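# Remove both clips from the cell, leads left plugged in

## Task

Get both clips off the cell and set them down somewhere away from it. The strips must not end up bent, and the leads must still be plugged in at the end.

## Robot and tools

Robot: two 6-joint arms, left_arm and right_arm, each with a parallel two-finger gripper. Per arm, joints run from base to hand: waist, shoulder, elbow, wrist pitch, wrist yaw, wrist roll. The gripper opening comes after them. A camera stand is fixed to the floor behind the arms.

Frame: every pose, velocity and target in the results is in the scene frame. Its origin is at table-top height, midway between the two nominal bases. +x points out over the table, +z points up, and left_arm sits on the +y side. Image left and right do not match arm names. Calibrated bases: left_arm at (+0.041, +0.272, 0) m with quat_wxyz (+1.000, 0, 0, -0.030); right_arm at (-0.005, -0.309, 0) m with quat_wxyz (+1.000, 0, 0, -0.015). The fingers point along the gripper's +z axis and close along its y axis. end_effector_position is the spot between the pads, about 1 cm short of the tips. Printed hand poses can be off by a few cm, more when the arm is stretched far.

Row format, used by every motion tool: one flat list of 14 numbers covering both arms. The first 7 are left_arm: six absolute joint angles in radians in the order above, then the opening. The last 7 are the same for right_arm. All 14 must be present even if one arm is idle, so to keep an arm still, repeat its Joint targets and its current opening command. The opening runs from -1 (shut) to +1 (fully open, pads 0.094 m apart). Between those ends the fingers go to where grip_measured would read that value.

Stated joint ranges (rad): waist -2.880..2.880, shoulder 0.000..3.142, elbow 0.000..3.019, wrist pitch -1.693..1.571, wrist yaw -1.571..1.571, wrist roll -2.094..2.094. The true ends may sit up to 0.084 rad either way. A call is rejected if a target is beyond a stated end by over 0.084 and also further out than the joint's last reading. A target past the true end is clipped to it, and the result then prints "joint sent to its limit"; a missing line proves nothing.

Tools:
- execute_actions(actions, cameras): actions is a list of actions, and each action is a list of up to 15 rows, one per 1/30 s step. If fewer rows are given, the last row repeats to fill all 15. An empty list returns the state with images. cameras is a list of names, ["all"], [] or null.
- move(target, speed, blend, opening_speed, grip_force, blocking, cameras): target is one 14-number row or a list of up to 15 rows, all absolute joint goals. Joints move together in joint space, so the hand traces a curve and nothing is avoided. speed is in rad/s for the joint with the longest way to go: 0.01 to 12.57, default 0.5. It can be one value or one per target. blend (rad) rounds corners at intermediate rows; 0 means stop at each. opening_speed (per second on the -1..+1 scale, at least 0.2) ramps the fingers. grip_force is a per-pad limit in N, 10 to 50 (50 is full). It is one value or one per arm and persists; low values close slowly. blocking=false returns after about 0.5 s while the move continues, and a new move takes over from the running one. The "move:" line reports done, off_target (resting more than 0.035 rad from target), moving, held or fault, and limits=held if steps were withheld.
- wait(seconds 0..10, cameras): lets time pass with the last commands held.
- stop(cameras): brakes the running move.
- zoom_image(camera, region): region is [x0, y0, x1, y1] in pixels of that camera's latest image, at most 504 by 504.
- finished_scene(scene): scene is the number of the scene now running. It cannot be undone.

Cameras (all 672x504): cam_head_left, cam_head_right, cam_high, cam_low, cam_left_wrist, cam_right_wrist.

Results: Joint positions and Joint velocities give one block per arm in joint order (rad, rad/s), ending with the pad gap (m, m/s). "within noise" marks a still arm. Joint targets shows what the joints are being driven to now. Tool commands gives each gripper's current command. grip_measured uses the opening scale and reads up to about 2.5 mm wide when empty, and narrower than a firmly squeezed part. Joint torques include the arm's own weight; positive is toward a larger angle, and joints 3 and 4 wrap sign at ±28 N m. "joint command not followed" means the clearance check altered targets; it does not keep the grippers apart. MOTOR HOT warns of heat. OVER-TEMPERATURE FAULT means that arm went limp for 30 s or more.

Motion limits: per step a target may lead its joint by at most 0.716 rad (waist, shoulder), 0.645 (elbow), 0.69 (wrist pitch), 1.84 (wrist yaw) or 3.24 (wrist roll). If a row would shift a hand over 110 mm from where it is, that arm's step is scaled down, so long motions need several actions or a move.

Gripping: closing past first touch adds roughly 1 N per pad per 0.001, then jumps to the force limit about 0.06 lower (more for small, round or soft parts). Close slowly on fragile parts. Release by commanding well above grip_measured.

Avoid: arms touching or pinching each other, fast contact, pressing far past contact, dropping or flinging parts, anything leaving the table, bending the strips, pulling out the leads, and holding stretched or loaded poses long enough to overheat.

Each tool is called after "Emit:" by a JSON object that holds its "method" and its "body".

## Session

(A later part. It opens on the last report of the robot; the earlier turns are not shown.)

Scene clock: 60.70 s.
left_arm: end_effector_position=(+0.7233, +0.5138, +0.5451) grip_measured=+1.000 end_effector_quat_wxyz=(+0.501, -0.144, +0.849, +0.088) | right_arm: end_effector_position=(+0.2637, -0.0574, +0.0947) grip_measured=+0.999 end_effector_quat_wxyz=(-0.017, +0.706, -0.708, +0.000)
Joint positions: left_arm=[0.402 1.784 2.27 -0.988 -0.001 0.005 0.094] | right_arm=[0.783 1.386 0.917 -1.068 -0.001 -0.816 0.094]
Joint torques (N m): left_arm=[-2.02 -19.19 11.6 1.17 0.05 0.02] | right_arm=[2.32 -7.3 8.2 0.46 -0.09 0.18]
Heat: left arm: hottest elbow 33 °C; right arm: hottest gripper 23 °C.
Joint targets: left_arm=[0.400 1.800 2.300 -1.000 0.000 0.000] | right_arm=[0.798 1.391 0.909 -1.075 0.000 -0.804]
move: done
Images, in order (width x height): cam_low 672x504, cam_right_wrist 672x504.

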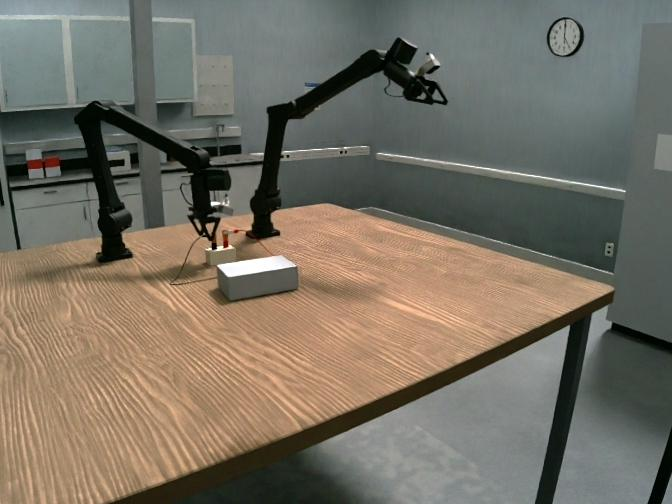

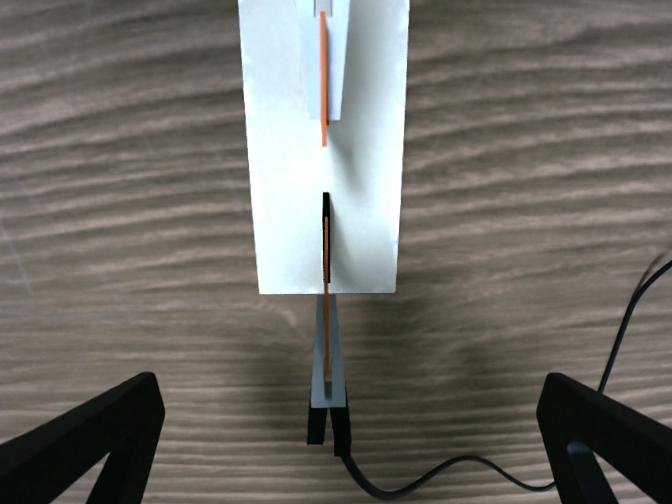

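Emit:
{"method": "move", "body": {"target": [0.4,1.8,2.3,-1.0,0,0.0,1,0.803,1.391,0.909,-1.10,0.0,-0.804,0.2], "speed": 0.3, "cameras": ["cam_right_wrist","cam_low"]}}

Emit:
{"method": "zoom_image", "body": {"camera": "cam_low", "region": [160, 160, 280, 290]}}

Scene clock: 63.07 s.
left_arm: end_effector_position=(+0.7233, +0.5138, +0.5451) grip_measured=+1.000 end_effector_quat_wxyz=(+0.501, -0.144, +0.849, +0.088) | right_arm: end_effector_position=(+0.2588, -0.0596, +0.0946) grip_measured=+0.201 end_effector_quat_wxyz=(-0.006, +0.708, -0.706, +0.000)
Joint positions: left_arm=[0.402 1.784 2.27 -0.988 -0.001 0.005 0.094] | right_arm=[0.788 1.386 0.917 -1.089 -0.001 -0.816 0.056]
Joint torques (N m): left_arm=[-1.9 -19.19 11.7 1.28 0.03 0.03] | right_arm=[2.37 -7.3 8.14 0.38 -0.09 0.18]
Heat: left arm: hottest elbow 33 °C; right arm: hottest gripper 23 °C.
Joint targets: left_arm=[0.400 1.800 2.300 -1.000 0.000 0.000] | right_arm=[0.803 1.391 0.909 -1.100 0.000 -0.804]
move: done
Images, in order (width x height): cam_low 672x504, cam_right_wrist 672x504.

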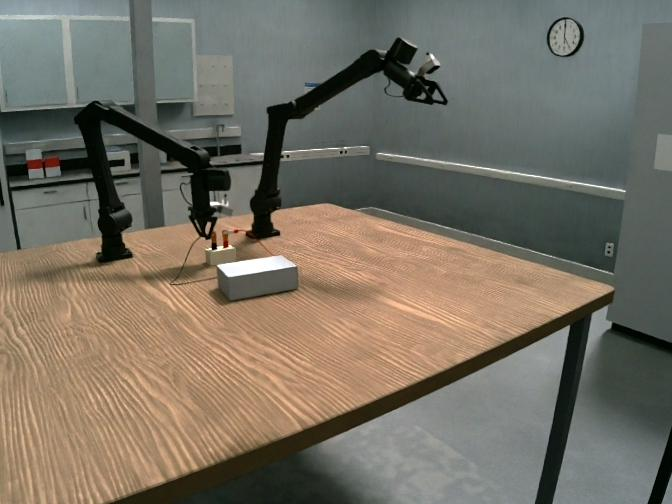

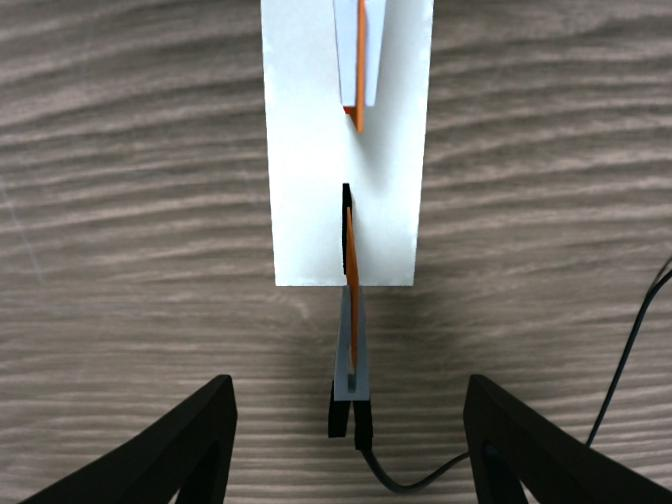

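Scaled by 3.877 from the camera's 672x504 image, which has a finer 960x720 frame.

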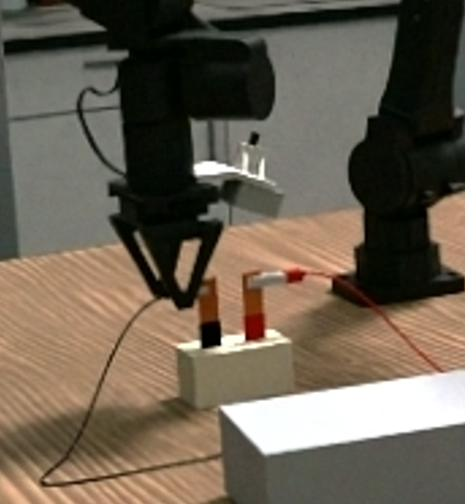

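Emit:
{"method": "move", "body": {"target": [0.4,1.8,2.3,-1.0,0,0.0,1,0.803,1.393,0.898,-1.09,0.0,-0.804,-0.5], "speed": 0.3, "cameras": ["cam_right_wrist","cam_low"]}}

Emit:
{"method": "zoom_image", "body": {"camera": "cam_low", "region": [160, 190, 260, 290]}}

Emit:
{"method": "zoom_image", "body": {"camera": "cam_right_wrist", "region": [230, 260, 470, 504]}}

Scene clock: 64.90 s.
left_arm: end_effector_position=(+0.7233, +0.5138, +0.5451) grip_measured=+1.000 end_effector_quat_wxyz=(+0.501, -0.144, +0.849, +0.088) | right_arm: end_effector_position=(+0.2556, -0.0626, +0.0907) grip_measured=-0.498 end_effector_quat_wxyz=(-0.001, +0.708, -0.707, +0.000)
Joint positions: left_arm=[0.402 1.784 2.27 -0.988 -0.001 0.005 0.094] | right_arm=[0.788 1.387 0.907 -1.089 -0.001 -0.815 0.024]
Joint torques (N m): left_arm=[-1.96 -18.55 11.59 1.21 0 -0.01] | right_arm=[2.32 -7.18 7.99 0.62 -0.09 0.17]
Heat: left arm: hottest elbow 33 °C; right arm: hottest gripper 23 °C.
Joint targets: left_arm=[0.400 1.800 2.300 -1.000 0.000 0.000] | right_arm=[0.803 1.393 0.898 -1.090 0.000 -0.804]
move: done
Images, in order (width x height): cam_low 672x504, cam_right_wrist 672x504.

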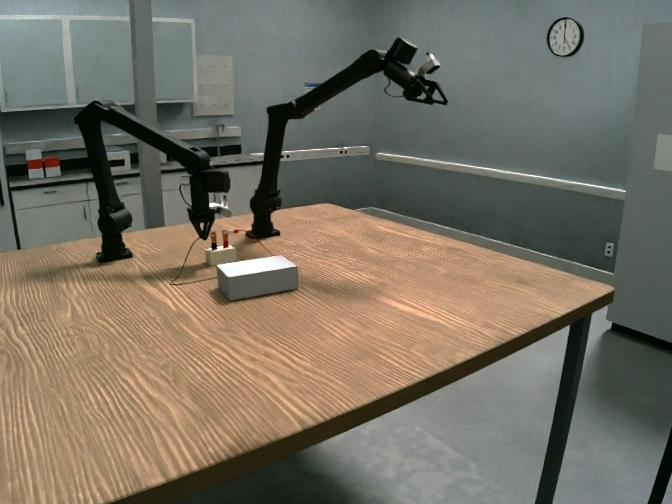

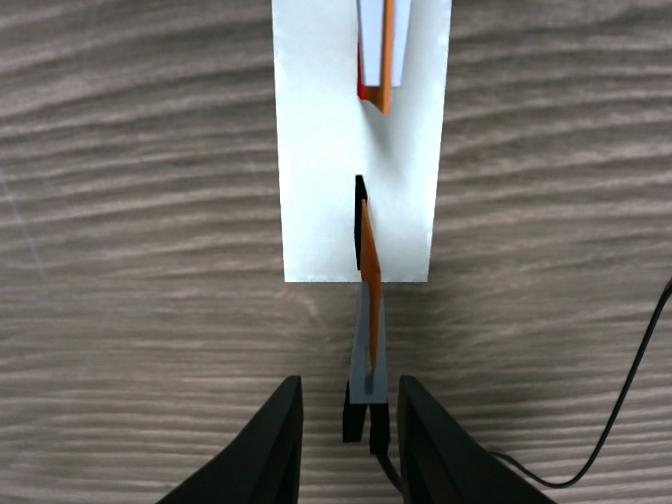

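Scaled by 5.040 from the camera's 672x504 image, which has a finer 960x720 frame.

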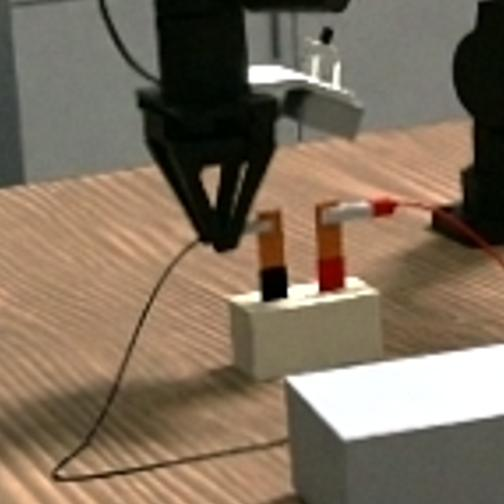

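Scaled by 2.066 from the camera's 672x504 image, which has a finer 960x720 frame.

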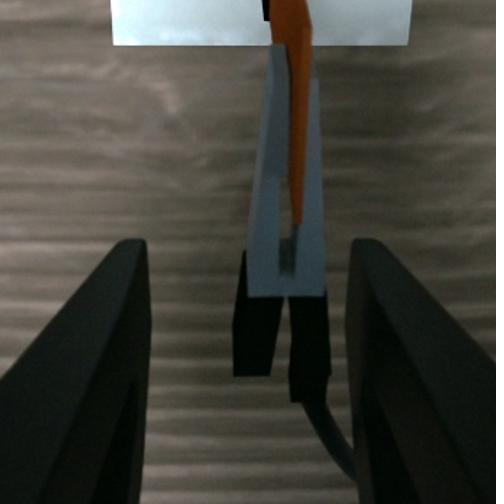

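Emit:
{"method": "move", "body": {"target": [[0.4,1.8,2.3,-1.0,0,0.0,1,0.803,1.395,0.96,-1.09,0.0,-0.804,0],[0.4,1.8,2.3,-1.0,0,0.0,1,0.803,1.407,0.908,-1.095,0.0,-0.804,-0.4]], "speed": 0.3, "cameras": ["cam_right_wrist","cam_low"]}}

Emit:
{"method": "zoom_image", "body": {"camera": "cam_low", "region": [160, 190, 260, 290]}}

Emit:
{"method": "zoom_image", "body": {"camera": "cam_right_wrist", "region": [230, 260, 470, 504]}}

Scene clock: 68.17 s.
left_arm: end_effector_position=(+0.7233, +0.5138, +0.5451) grip_measured=+1.000 end_effector_quat_wxyz=(+0.501, -0.144, +0.849, +0.088) | right_arm: end_effector_position=(+0.2551, -0.0630, +0.0857) grip_measured=-0.398 end_effector_quat_wxyz=(+0.007, +0.708, -0.707, -0.001)
Joint positions: left_arm=[0.402 1.784 2.27 -0.988 -0.001 0.005 0.094] | right_arm=[0.788 1.402 0.907 -1.089 -0.001 -0.815 0.028]
Joint torques (N m): left_arm=[-1.79 -18.61 11.63 1.16 0 -0.02] | right_arm=[2.32 -7.41 8.84 0.39 -0.09 0.17]
Heat: left arm: hottest elbow 33 °C; right arm: hottest gripper 23 °C.
Joint targets: left_arm=[0.400 1.800 2.300 -1.000 0.000 0.000] | right_arm=[0.803 1.407 0.908 -1.095 0.000 -0.804]
move: done
Images, in order (width x height): cam_low 672x504, cam_right_wrist 672x504.

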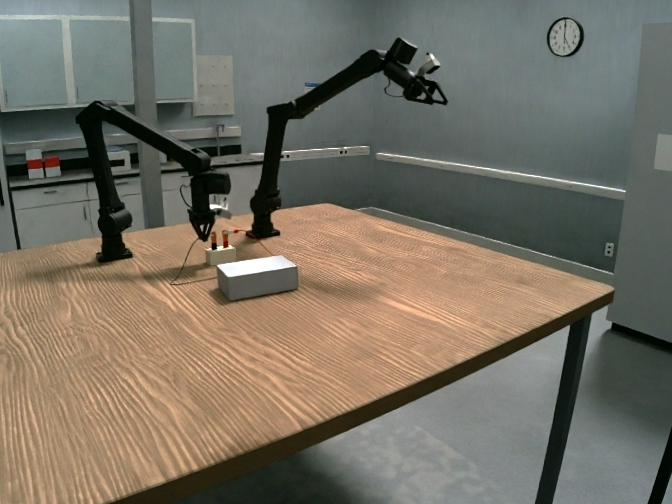

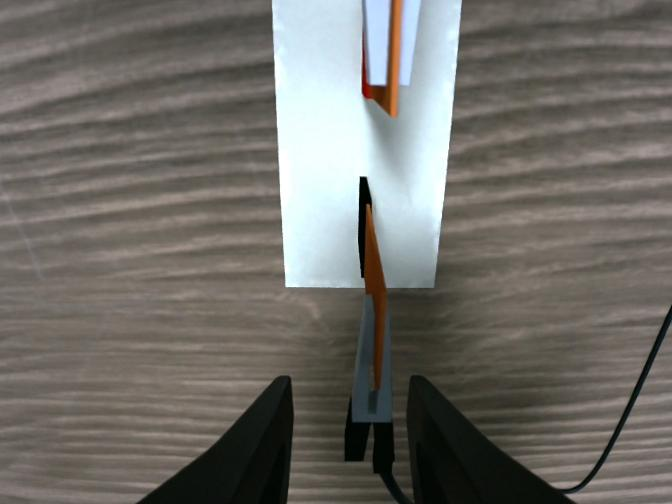

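Scaled by 5.040 from the camera's 672x504 image, which has a finer 960x720 frame.

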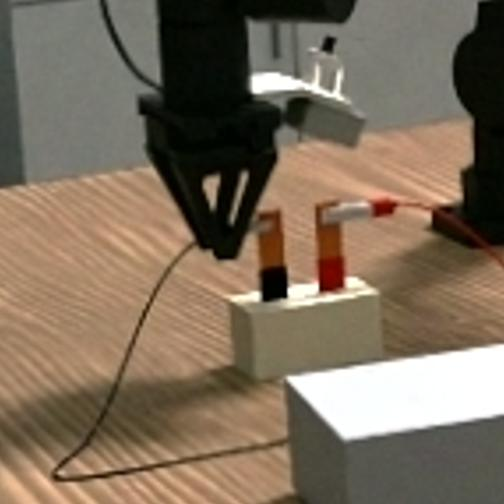

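Scaled by 2.066 from the camera's 672x504 image, which has a finer 960x720 frame.

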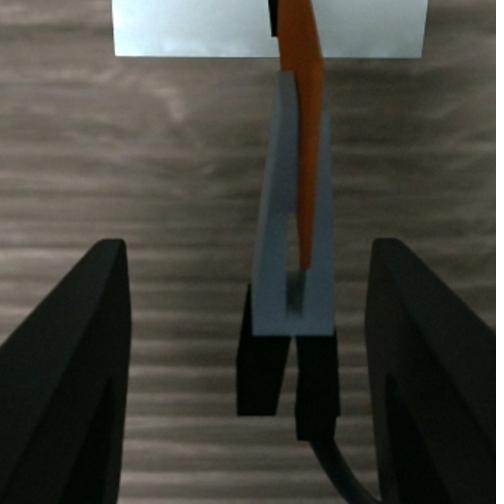

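Emit:
{"method": "move", "body": {"target": [[0.4,1.8,2.3,-1.0,0,0.0,1,0.803,1.407,0.97,-1.068,0.0,-0.804,0],[0.4,1.8,2.3,-1.0,0,0.0,1,0.803,1.407,0.913,-1.073,0.0,-0.804,-0.4]], "speed": 0.3, "cameras": ["cam_right_wrist","cam_low"]}}

Emit:
{"method": "zoom_image", "body": {"camera": "cam_low", "region": [160, 190, 260, 290]}}

Emit:
{"method": "zoom_image", "body": {"camera": "cam_right_wrist", "region": [230, 260, 470, 504]}}

Scene clock: 79.23 s.
left_arm: end_effector_position=(+0.7233, +0.5138, +0.5451) grip_measured=+1.000 end_effector_quat_wxyz=(+0.501, -0.144, +0.849, +0.088) | right_arm: end_effector_position=(+0.2563, -0.0619, +0.0857) grip_measured=-0.398 end_effector_quat_wxyz=(+0.003, +0.708, -0.707, +0.000)
Joint positions: left_arm=[0.402 1.784 2.27 -0.988 -0.001 0.005 0.094] | right_arm=[0.788 1.402 0.907 -1.082 -0.001 -0.815 0.028]
Joint torques (N m): left_arm=[-1.55 -19.02 11.56 1.11 -0.02 -0.05] | right_arm=[2.37 -7.41 9.32 1.05 -0.09 0.17]
Heat: left arm: hottest elbow 33 °C; right arm: hottest elbow 23 °C.
Joint targets: left_arm=[0.400 1.800 2.300 -1.000 0.000 0.000] | right_arm=[0.803 1.407 0.913 -1.073 0.000 -0.804]
move: done
Images, in order (width x height): cam_low 672x504, cam_right_wrist 672x504.

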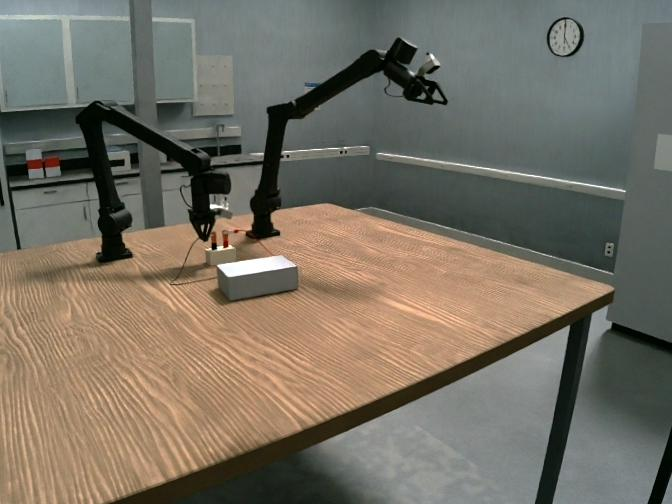

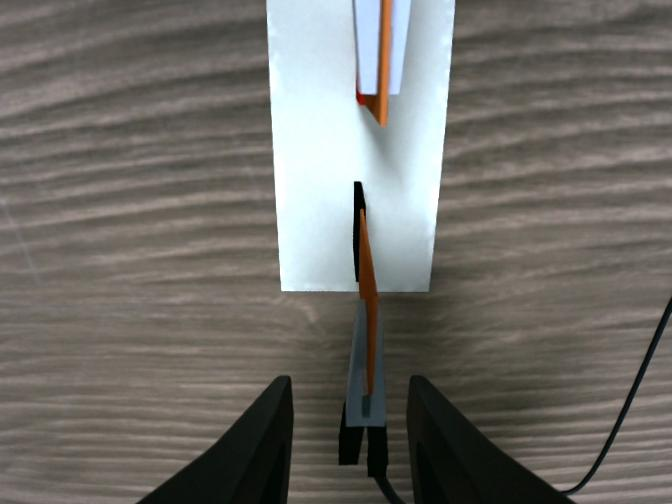

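Scaled by 5.040 from the camera's 672x504 image, which has a finer 960x720 frame.

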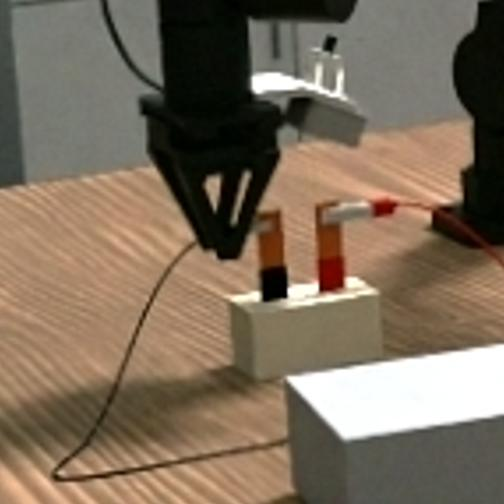

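Scaled by 2.066 from the camera's 672x504 image, which has a finer 960x720 frame.

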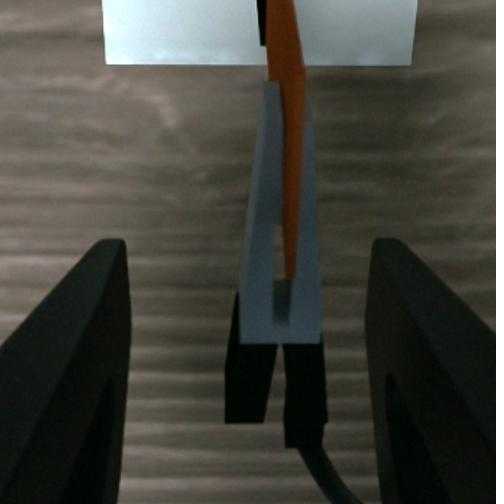

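Emit:
{"method": "move", "body": {"target": [[0.4,1.8,2.3,-1.0,0,0.0,1,0.803,1.407,0.98,-1.075,0.0,-0.804,0],[0.4,1.8,2.3,-1.0,0,0.0,1,0.803,1.407,0.925,-1.078,0.0,-0.804,-0.4]], "speed": 0.3, "cameras": ["cam_right_wrist","cam_low"]}}

Emit:
{"method": "zoom_image", "body": {"camera": "cam_low", "region": [160, 190, 260, 290]}}

Emit:
{"method": "zoom_image", "body": {"camera": "cam_right_wrist", "region": [230, 260, 470, 504]}}

Scene clock: 82.27 s.
left_arm: end_effector_position=(+0.7233, +0.5138, +0.5451) grip_measured=+1.000 end_effector_quat_wxyz=(+0.501, -0.144, +0.849, +0.088) | right_arm: end_effector_position=(+0.2614, -0.0571, +0.0912) grip_measured=-0.398 end_effector_quat_wxyz=(-0.005, +0.708, -0.707, +0.000)
Joint positions: left_arm=[0.402 1.784 2.27 -0.988 -0.001 0.005 0.094] | right_arm=[0.788 1.402 0.923 -1.082 -0.001 -0.815 0.028]
Joint torques (N m): left_arm=[-2.02 -19.25 11.55 1.24 0.02 0.02] | right_arm=[2.32 -7.47 8.99 0.85 -0.09 0.17]
Heat: left arm: hottest elbow 33 °C; right arm: hottest elbow 23 °C.
Joint targets: left_arm=[0.400 1.800 2.300 -1.000 0.000 0.000] | right_arm=[0.803 1.407 0.925 -1.078 0.000 -0.804]
move: done
Images, in order (width x height): cam_low 672x504, cam_right_wrist 672x504.

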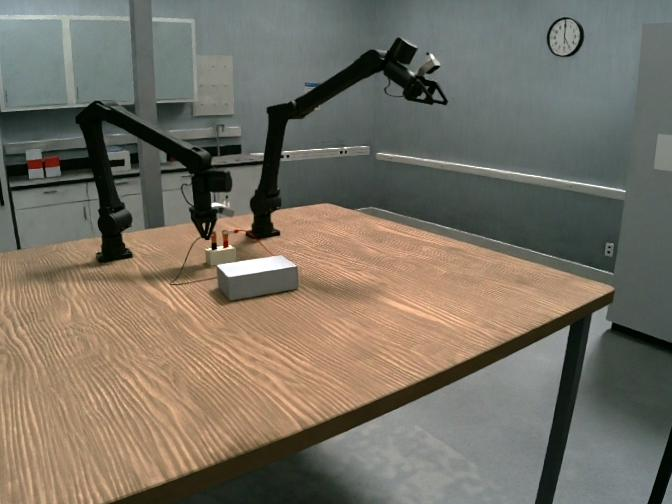

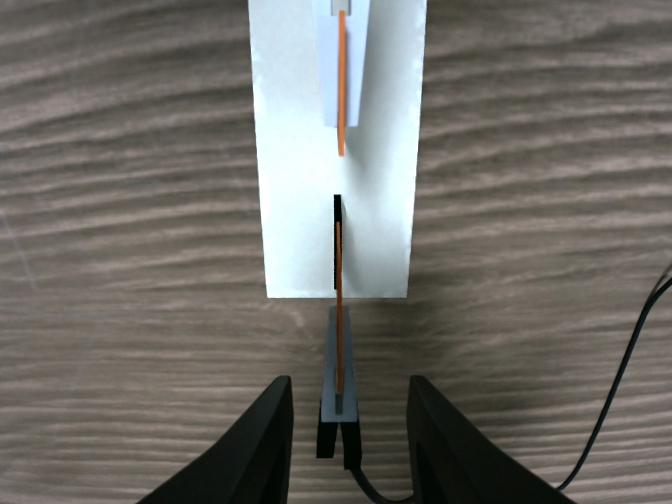

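Scaled by 5.040 from the camera's 672x504 image, which has a finer 960x720 frame.

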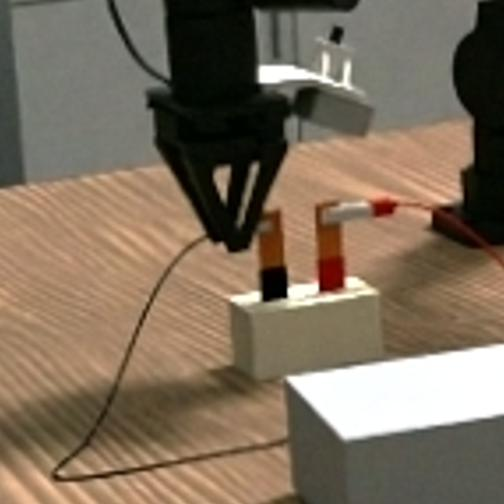

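Scaled by 2.066 from the camera's 672x504 image, which has a finer 960x720 frame.

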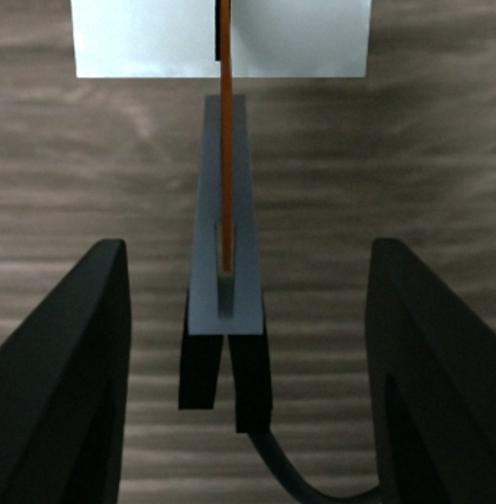

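Emit:
{"method": "move", "body": {"target": [0.4,1.8,2.3,-1.0,0,0.0,1,0.806,1.407,0.925,-1.104,0.0,-0.804,-0.4], "speed": 0.3, "cameras": ["cam_right_wrist","cam_low"]}}

Emit:
{"method": "zoom_image", "body": {"camera": "cam_low", "region": [160, 190, 260, 290]}}

Emit:
{"method": "zoom_image", "body": {"camera": "cam_right_wrist", "region": [230, 260, 470, 504]}}

Scene clock: 88.03 s.
left_arm: end_effector_position=(+0.7233, +0.5138, +0.5451) grip_measured=+1.000 end_effector_quat_wxyz=(+0.501, -0.144, +0.849, +0.088) | right_arm: end_effector_position=(+0.2587, -0.0581, +0.0912) grip_measured=-0.399 end_effector_quat_wxyz=(+0.000, +0.709, -0.705, +0.000)
Joint positions: left_arm=[0.402 1.784 2.27 -0.988 -0.001 0.005 0.094] | right_arm=[0.791 1.402 0.923 -1.092 -0.001 -0.815 0.028]
Joint torques (N m): left_arm=[-2.02 -19.37 11.69 1.18 0 0.01] | right_arm=[2.37 -7.47 8.96 0.24 -0.09 0.17]
Heat: left arm: hottest elbow 33 °C; right arm: hottest elbow 23 °C.
Joint targets: left_arm=[0.400 1.800 2.300 -1.000 0.000 0.000] | right_arm=[0.806 1.407 0.925 -1.104 0.000 -0.804]
move: done
Images, in order (width x height): cam_low 672x504, cam_right_wrist 672x504.

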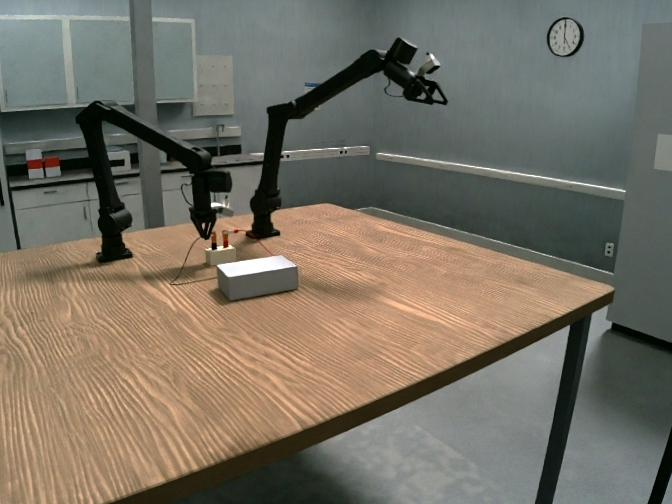

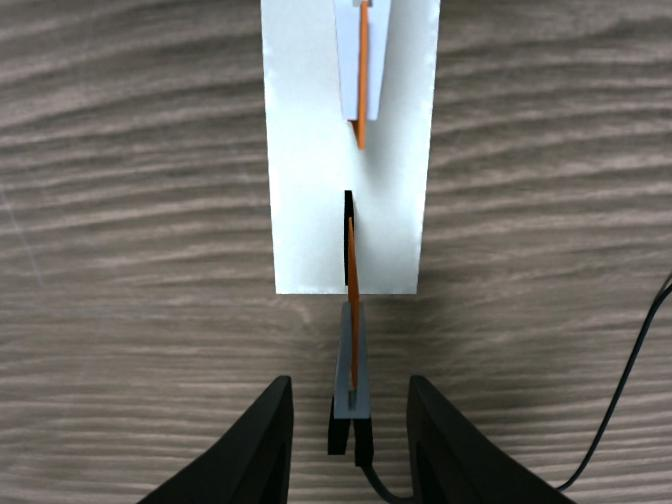

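Scaled by 5.040 from the camera's 672x504 image, which has a finer 960x720 frame.

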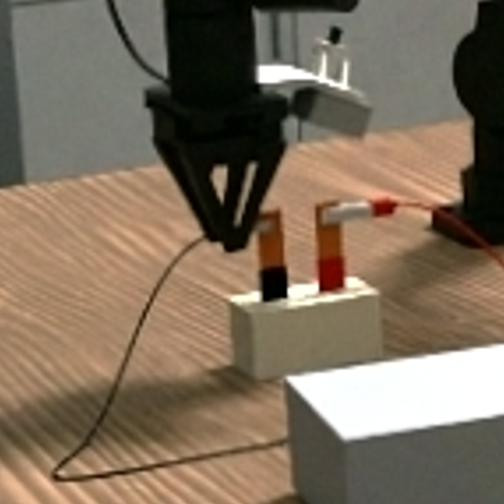

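Scaled by 2.066 from the camera's 672x504 image, which has a finer 960x720 frame.

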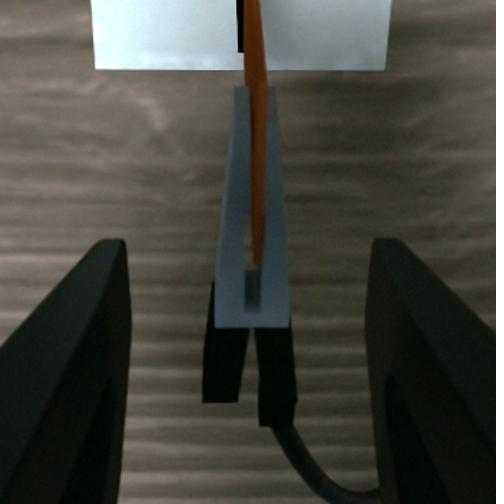

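Emit:
{"method": "move", "body": {"target": [0.4,1.8,2.3,-1.0,0,0.0,1,0.806,1.407,0.925,-1.104,0.0,-0.804,-0.75], "opening_speed": 0.3, "cameras": ["cam_right_wrist","cam_low"]}}

Emit:
{"method": "zoom_image", "body": {"camera": "cam_right_wrist", "region": [230, 260, 470, 504]}}

Scene clock: 90.73 s.
left_arm: end_effector_position=(+0.7233, +0.5138, +0.5451) grip_measured=+1.000 end_effector_quat_wxyz=(+0.501, -0.144, +0.849, +0.088) | right_arm: end_effector_position=(+0.2587, -0.0581, +0.0912) grip_measured=-0.748 end_effector_quat_wxyz=(+0.000, +0.709, -0.705, +0.000)
Joint positions: left_arm=[0.402 1.784 2.27 -0.988 -0.001 0.005 0.094] | right_arm=[0.791 1.402 0.923 -1.092 -0.001 -0.815 0.012]
Joint torques (N m): left_arm=[-1.14 -19.37 11.6 1.2 0.02 -0.03] | right_arm=[2.37 -7.47 8.98 0.21 -0.09 0.17]
Heat: left arm: hottest elbow 33 °C; right arm: hottest elbow 23 °C.
Joint targets: left_arm=[0.400 1.800 2.300 -1.000 0.000 0.000] | right_arm=[0.806 1.407 0.925 -1.104 0.000 -0.804]
move: done
Images, in order (width x height): cam_low 672x504, cam_right_wrist 672x504.

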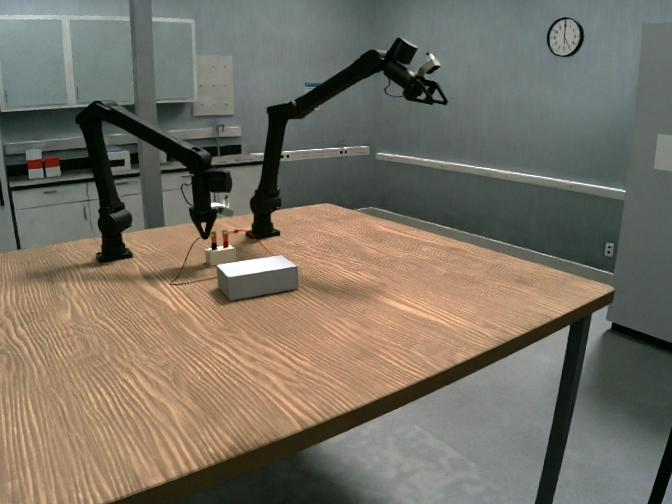

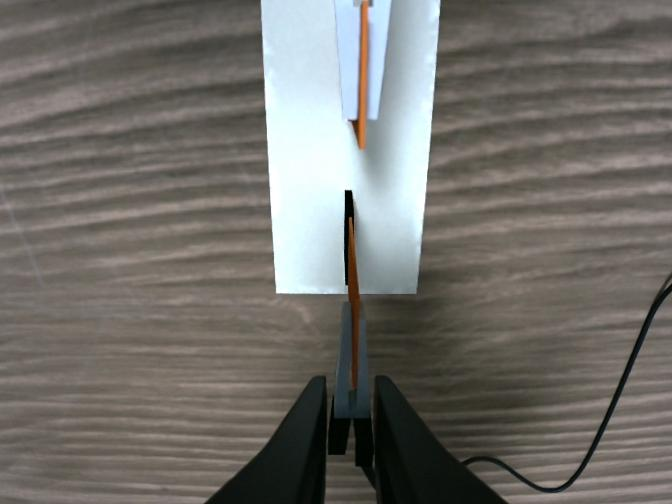

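Scaled by 2.066 from the camera's 672x504 image, which has a finer 960x720 frame.

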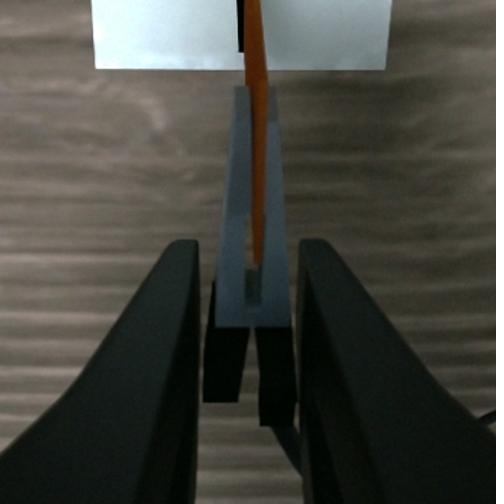

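Emit:
{"method": "move", "body": {"target": [0.4,1.8,2.3,-1.0,0,0.0,1,0.806,1.407,0.925,-1.104,0.0,-0.804,-0.86], "opening_speed": 0.2, "cameras": ["cam_right_wrist"]}}

Emit:
{"method": "zoom_image", "body": {"camera": "cam_right_wrist", "region": [230, 260, 470, 504]}}

Emit:
{"method": "move", "body": {"target": [0.4,1.8,2.3,-1.0,0,0.0,1,0.806,1.407,0.925,-1.104,0.0,-0.804,-0.93], "opening_speed": 0.2, "cameras": ["cam_right_wrist"]}}

Emit:
{"method": "zoom_image", "body": {"camera": "cam_right_wrist", "region": [230, 260, 470, 504]}}

Scene clock: 92.47 s.
left_arm: end_effector_position=(+0.7233, +0.5138, +0.5451) grip_measured=+1.000 end_effector_quat_wxyz=(+0.501, -0.144, +0.849, +0.088) | right_arm: end_effector_position=(+0.2587, -0.0581, +0.0912) grip_measured=-0.850 end_effector_quat_wxyz=(+0.000, +0.709, -0.705, +0.000)
Joint positions: left_arm=[0.402 1.784 2.27 -0.988 -0.001 0.005 0.094] | right_arm=[0.791 1.402 0.923 -1.092 -0.001 -0.815 0.007]
Joint torques (N m): left_arm=[-1.55 -18.37 11.66 1.18 0.01 0.03] | right_arm=[2.37 -7.47 8.98 0.21 -0.09 0.17]
Heat: left arm: hottest elbow 33 °C; right arm: hottest elbow 23 °C.
Joint targets: left_arm=[0.400 1.800 2.300 -1.000 0.000 0.000] | right_arm=[0.806 1.407 0.925 -1.104 0.000 -0.804]
move: done
Images, in order (width x height): cam_right_wrist 672x504.

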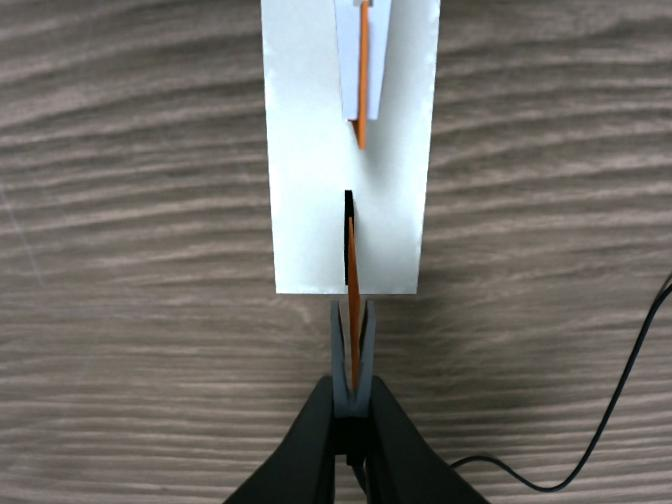

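Scaled by 2.066 from the camera's 672x504 image, which has a finer 960x720 frame.

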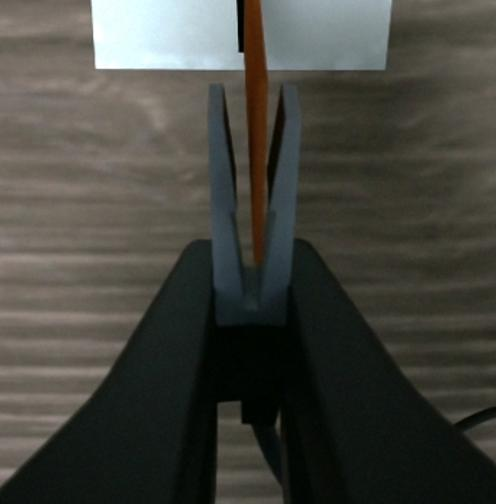

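Scene clock: 93.03 s.
left_arm: end_effector_position=(+0.7233, +0.5138, +0.5451) grip_measured=+1.000 end_effector_quat_wxyz=(+0.501, -0.144, +0.849, +0.088) | right_arm: end_effector_position=(+0.2587, -0.0581, +0.0912) grip_measured=-0.879 end_effector_quat_wxyz=(+0.000, +0.709, -0.705, +0.000)
Joint positions: left_arm=[0.402 1.784 2.27 -0.988 -0.001 0.005 0.094] | right_arm=[0.791 1.402 0.923 -1.092 -0.001 -0.815 0.006]
Joint torques (N m): left_arm=[-1.32 -18.96 11.79 1.4 0 0.01] | right_arm=[2.32 -7.47 8.96 0.2 -0.09 0.17]
Heat: left arm: hottest elbow 33 °C; right arm: hottest elbow 23 °C.
Joint targets: left_arm=[0.400 1.800 2.300 -1.000 0.000 0.000] | right_arm=[0.806 1.407 0.925 -1.104 0.000 -0.804]
move: done
Images, in order (width x height): cam_right_wrist 672x504.

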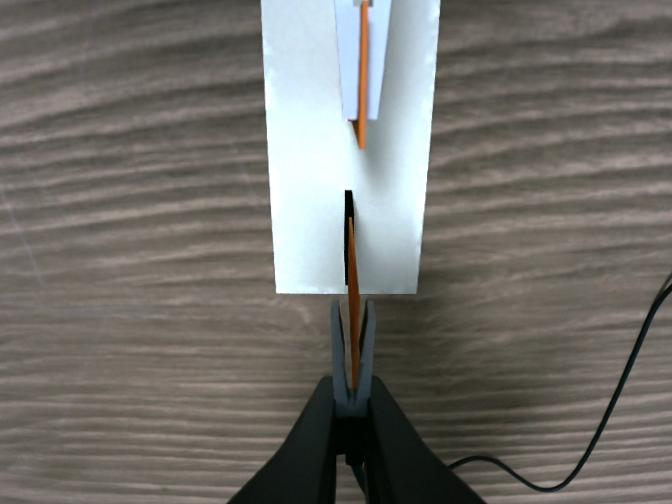

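Scaled by 2.066 from the camera's 672x504 image, which has a finer 960x720 frame.

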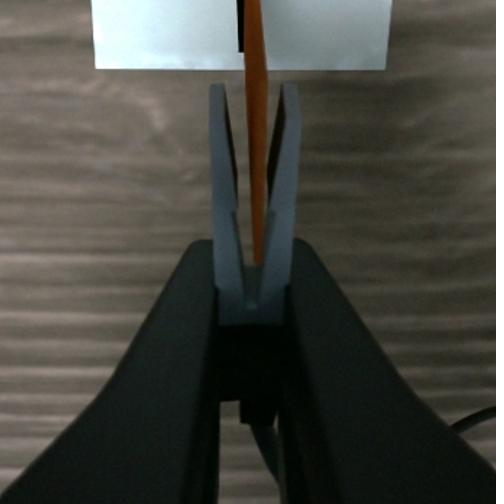

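Emit:
{"method": "move", "body": {"target": [0.4,1.8,2.3,-1.0,0,0.0,1,0.779,1.394,0.925,-1.092,0.0,-0.824,-0.93], "speed": 0.05, "cameras": ["cam_right_wrist"]}}

Emit:
{"method": "zoom_image", "body": {"camera": "cam_right_wrist", "region": [230, 260, 470, 504]}}

Scene clock: 96.10 s.
left_arm: end_effector_position=(+0.7233, +0.5138, +0.5451) grip_measured=+1.000 end_effector_quat_wxyz=(+0.501, -0.144, +0.849, +0.088) | right_arm: end_effector_position=(+0.2587, -0.0581, +0.0912) grip_measured=-0.879 end_effector_quat_wxyz=(+0.000, +0.709, -0.705, +0.000)
Joint positions: left_arm=[0.402 1.784 2.27 -0.988 -0.001 0.005 0.094] | right_arm=[0.791 1.402 0.923 -1.092 -0.001 -0.815 0.006]
Joint torques (N m): left_arm=[-2.08 -18.73 11.59 1.16 0.03 0.01] | right_arm=[0.38 -8.41 8.98 0.7 -0.09 -0.02]
Heat: left arm: hottest elbow 34 °C; right arm: hottest elbow 23 °C.
Joint targets: left_arm=[0.400 1.800 2.300 -1.000 0.000 0.000] | right_arm=[0.779 1.394 0.925 -1.092 0.000 -0.824]
move: done
Images, in order (width x height): cam_right_wrist 672x504.

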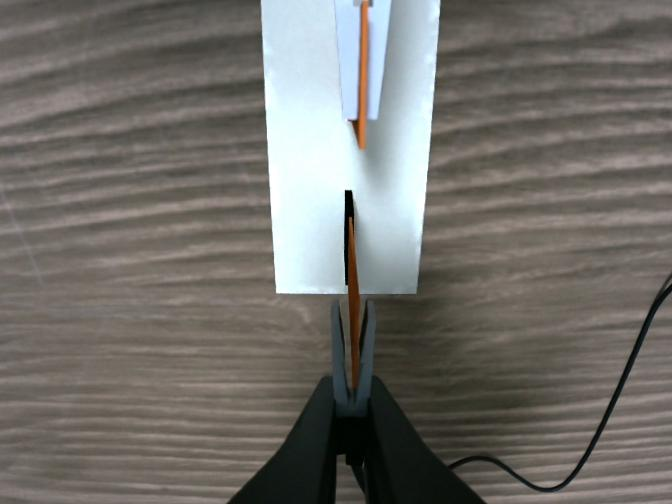

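Scaled by 2.066 from the camera's 672x504 image, which has a finer 960x720 frame.

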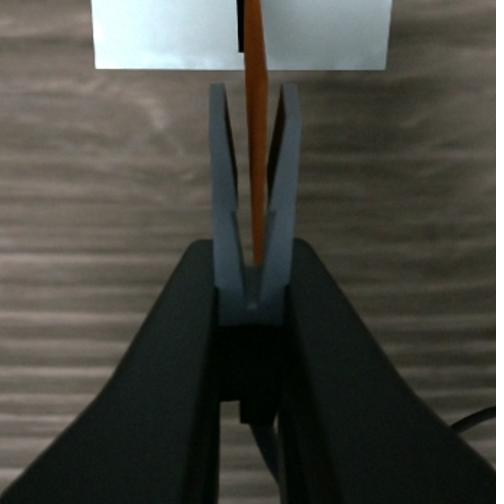

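Emit:
{"method": "move", "body": {"target": [0.4,1.8,2.3,-1.0,0,0.0,1,0.759,1.378,0.910,-1.085,0.0,-0.842,-0.93], "speed": 0.05, "cameras": ["cam_right_wrist"]}}

Emit:
{"method": "zoom_image", "body": {"camera": "cam_right_wrist", "region": [230, 260, 470, 504]}}

Scene clock: 98.13 s.
left_arm: end_effector_position=(+0.7233, +0.5138, +0.5451) grip_measured=+1.000 end_effector_quat_wxyz=(+0.501, -0.144, +0.849, +0.088) | right_arm: end_effector_position=(+0.2615, -0.0633, +0.0929) grip_measured=-0.879 end_effector_quat_wxyz=(-0.002, +0.708, -0.706, +0.000)
Joint positions: left_arm=[0.402 1.784 2.27 -0.988 -0.001 0.005 0.094] | right_arm=[0.775 1.393 0.918 -1.092 -0.001 -0.83 0.006]
Joint torques (N m): left_arm=[-1.55 -18.9 11.47 1.16 0.01 0.03] | right_arm=[0.03 -8.76 8.03 1.01 -0.09 -0.07]
Heat: left arm: hottest elbow 34 °C; right arm: hottest elbow 23 °C.
Joint targets: left_arm=[0.400 1.800 2.300 -1.000 0.000 0.000] | right_arm=[0.759 1.378 0.910 -1.085 0.000 -0.842]
move: done
Images, in order (width x height): cam_right_wrist 672x504.

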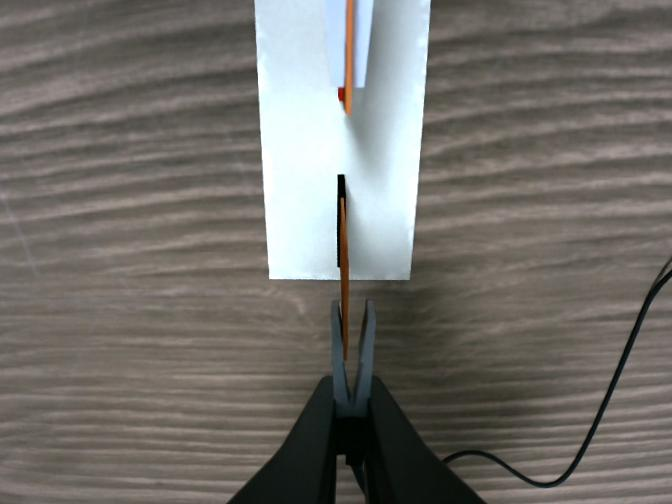

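Scaled by 2.066 from the camera's 672x504 image, which has a finer 960x720 frame.

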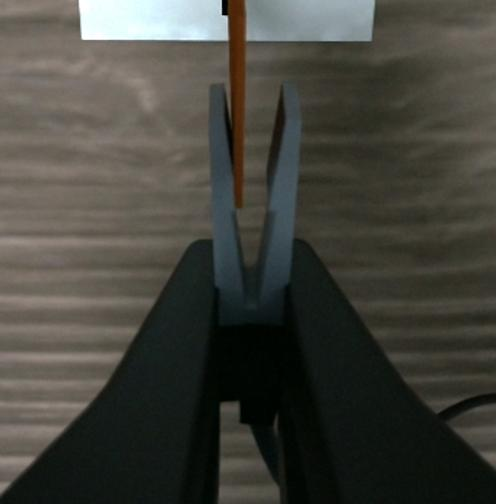

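Emit:
{"method": "move", "body": {"target": [0.4,1.8,2.3,-1.0,0,0.0,1,0.759,1.378,0.900,-1.085,0.0,-0.842,-0.93], "speed": 0.05, "cameras": ["cam_right_wrist"]}}

Emit:
{"method": "zoom_image", "body": {"camera": "cam_right_wrist", "region": [230, 260, 470, 504]}}

Scene clock: 99.63 s.
left_arm: end_effector_position=(+0.7233, +0.5138, +0.5451) grip_measured=+1.000 end_effector_quat_wxyz=(+0.501, -0.144, +0.849, +0.088) | right_arm: end_effector_position=(+0.2588, -0.0663, +0.0899) grip_measured=-0.879 end_effector_quat_wxyz=(+0.002, +0.708, -0.706, +0.000)
Joint positions: left_arm=[0.402 1.784 2.27 -0.988 -0.001 0.005 0.094] | right_arm=[0.774 1.392 0.909 -1.092 -0.001 -0.831 0.006]
Joint torques (N m): left_arm=[-1.73 -18.9 11.71 1.18 0 0] | right_arm=[0.09 -8.64 7.95 0.99 -0.09 -0.05]
Heat: left arm: hottest elbow 34 °C; right arm: hottest elbow 23 °C.
Joint targets: left_arm=[0.400 1.800 2.300 -1.000 0.000 0.000] | right_arm=[0.759 1.378 0.900 -1.085 0.000 -0.842]
move: done
Images, in order (width x height): cam_right_wrist 672x504.

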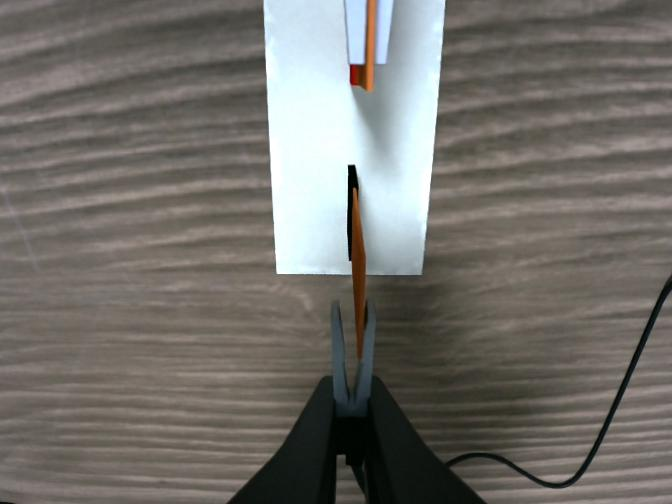

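Scaled by 2.066 from the camera's 672x504 image, which has a finer 960x720 frame.

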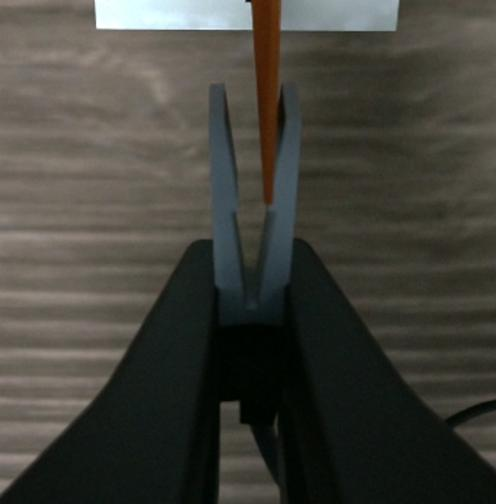

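Emit:
{"method": "move", "body": {"target": [0.4,1.8,2.3,-1.0,0,0.0,1,0.732,1.356,0.883,-1.085,0.0,-0.866,-0.93], "speed": 0.05, "cameras": ["cam_right_wrist"]}}

Emit:
{"method": "zoom_image", "body": {"camera": "cam_right_wrist", "region": [230, 200, 470, 444]}}

Scene clock: 102.40 s.
left_arm: end_effector_position=(+0.7233, +0.5138, +0.5451) grip_measured=+1.000 end_effector_quat_wxyz=(+0.501, -0.144, +0.849, +0.088) | right_arm: end_effector_position=(+0.2604, -0.0778, +0.0914) grip_measured=-0.879 end_effector_quat_wxyz=(+0.000, +0.707, -0.707, +0.000)
Joint positions: left_arm=[0.402 1.784 2.27 -0.988 -0.001 0.005 0.094] | right_arm=[0.747 1.37 0.892 -1.092 -0.001 -0.854 0.006]
Joint torques (N m): left_arm=[-1.73 -18.67 11.7 1.26 -0.01 -0.01] | right_arm=[0.15 -8.41 7.99 1.01 -0.09 -0.01]
Heat: left arm: hottest elbow 34 °C; right arm: hottest elbow 23 °C.
Joint targets: left_arm=[0.400 1.800 2.300 -1.000 0.000 0.000] | right_arm=[0.732 1.356 0.883 -1.085 0.000 -0.866]
move: done
Images, in order (width x height): cam_right_wrist 672x504.

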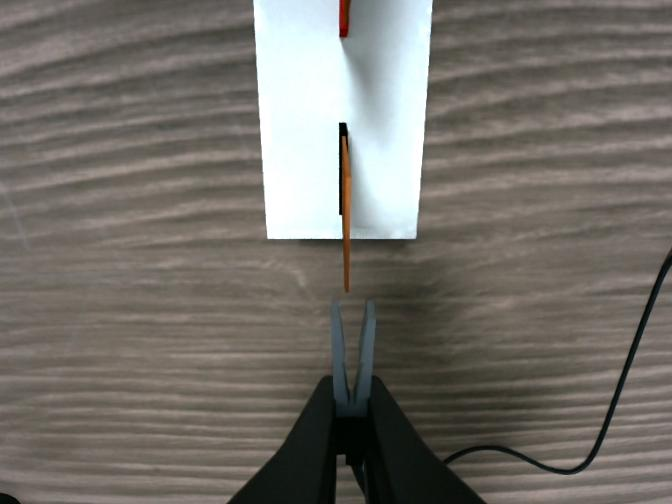

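Scaled by 2.066 from the camera's 672x504 image, which has a finer 960x720 frame.

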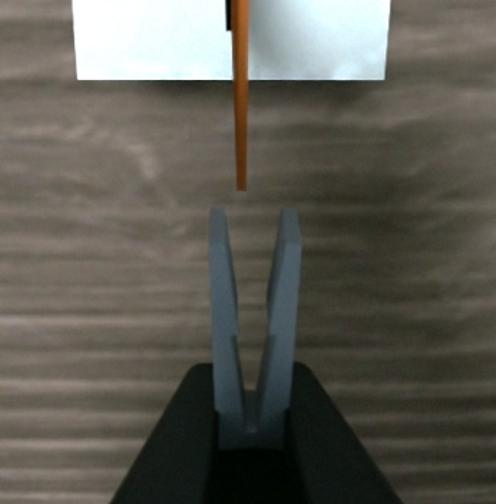

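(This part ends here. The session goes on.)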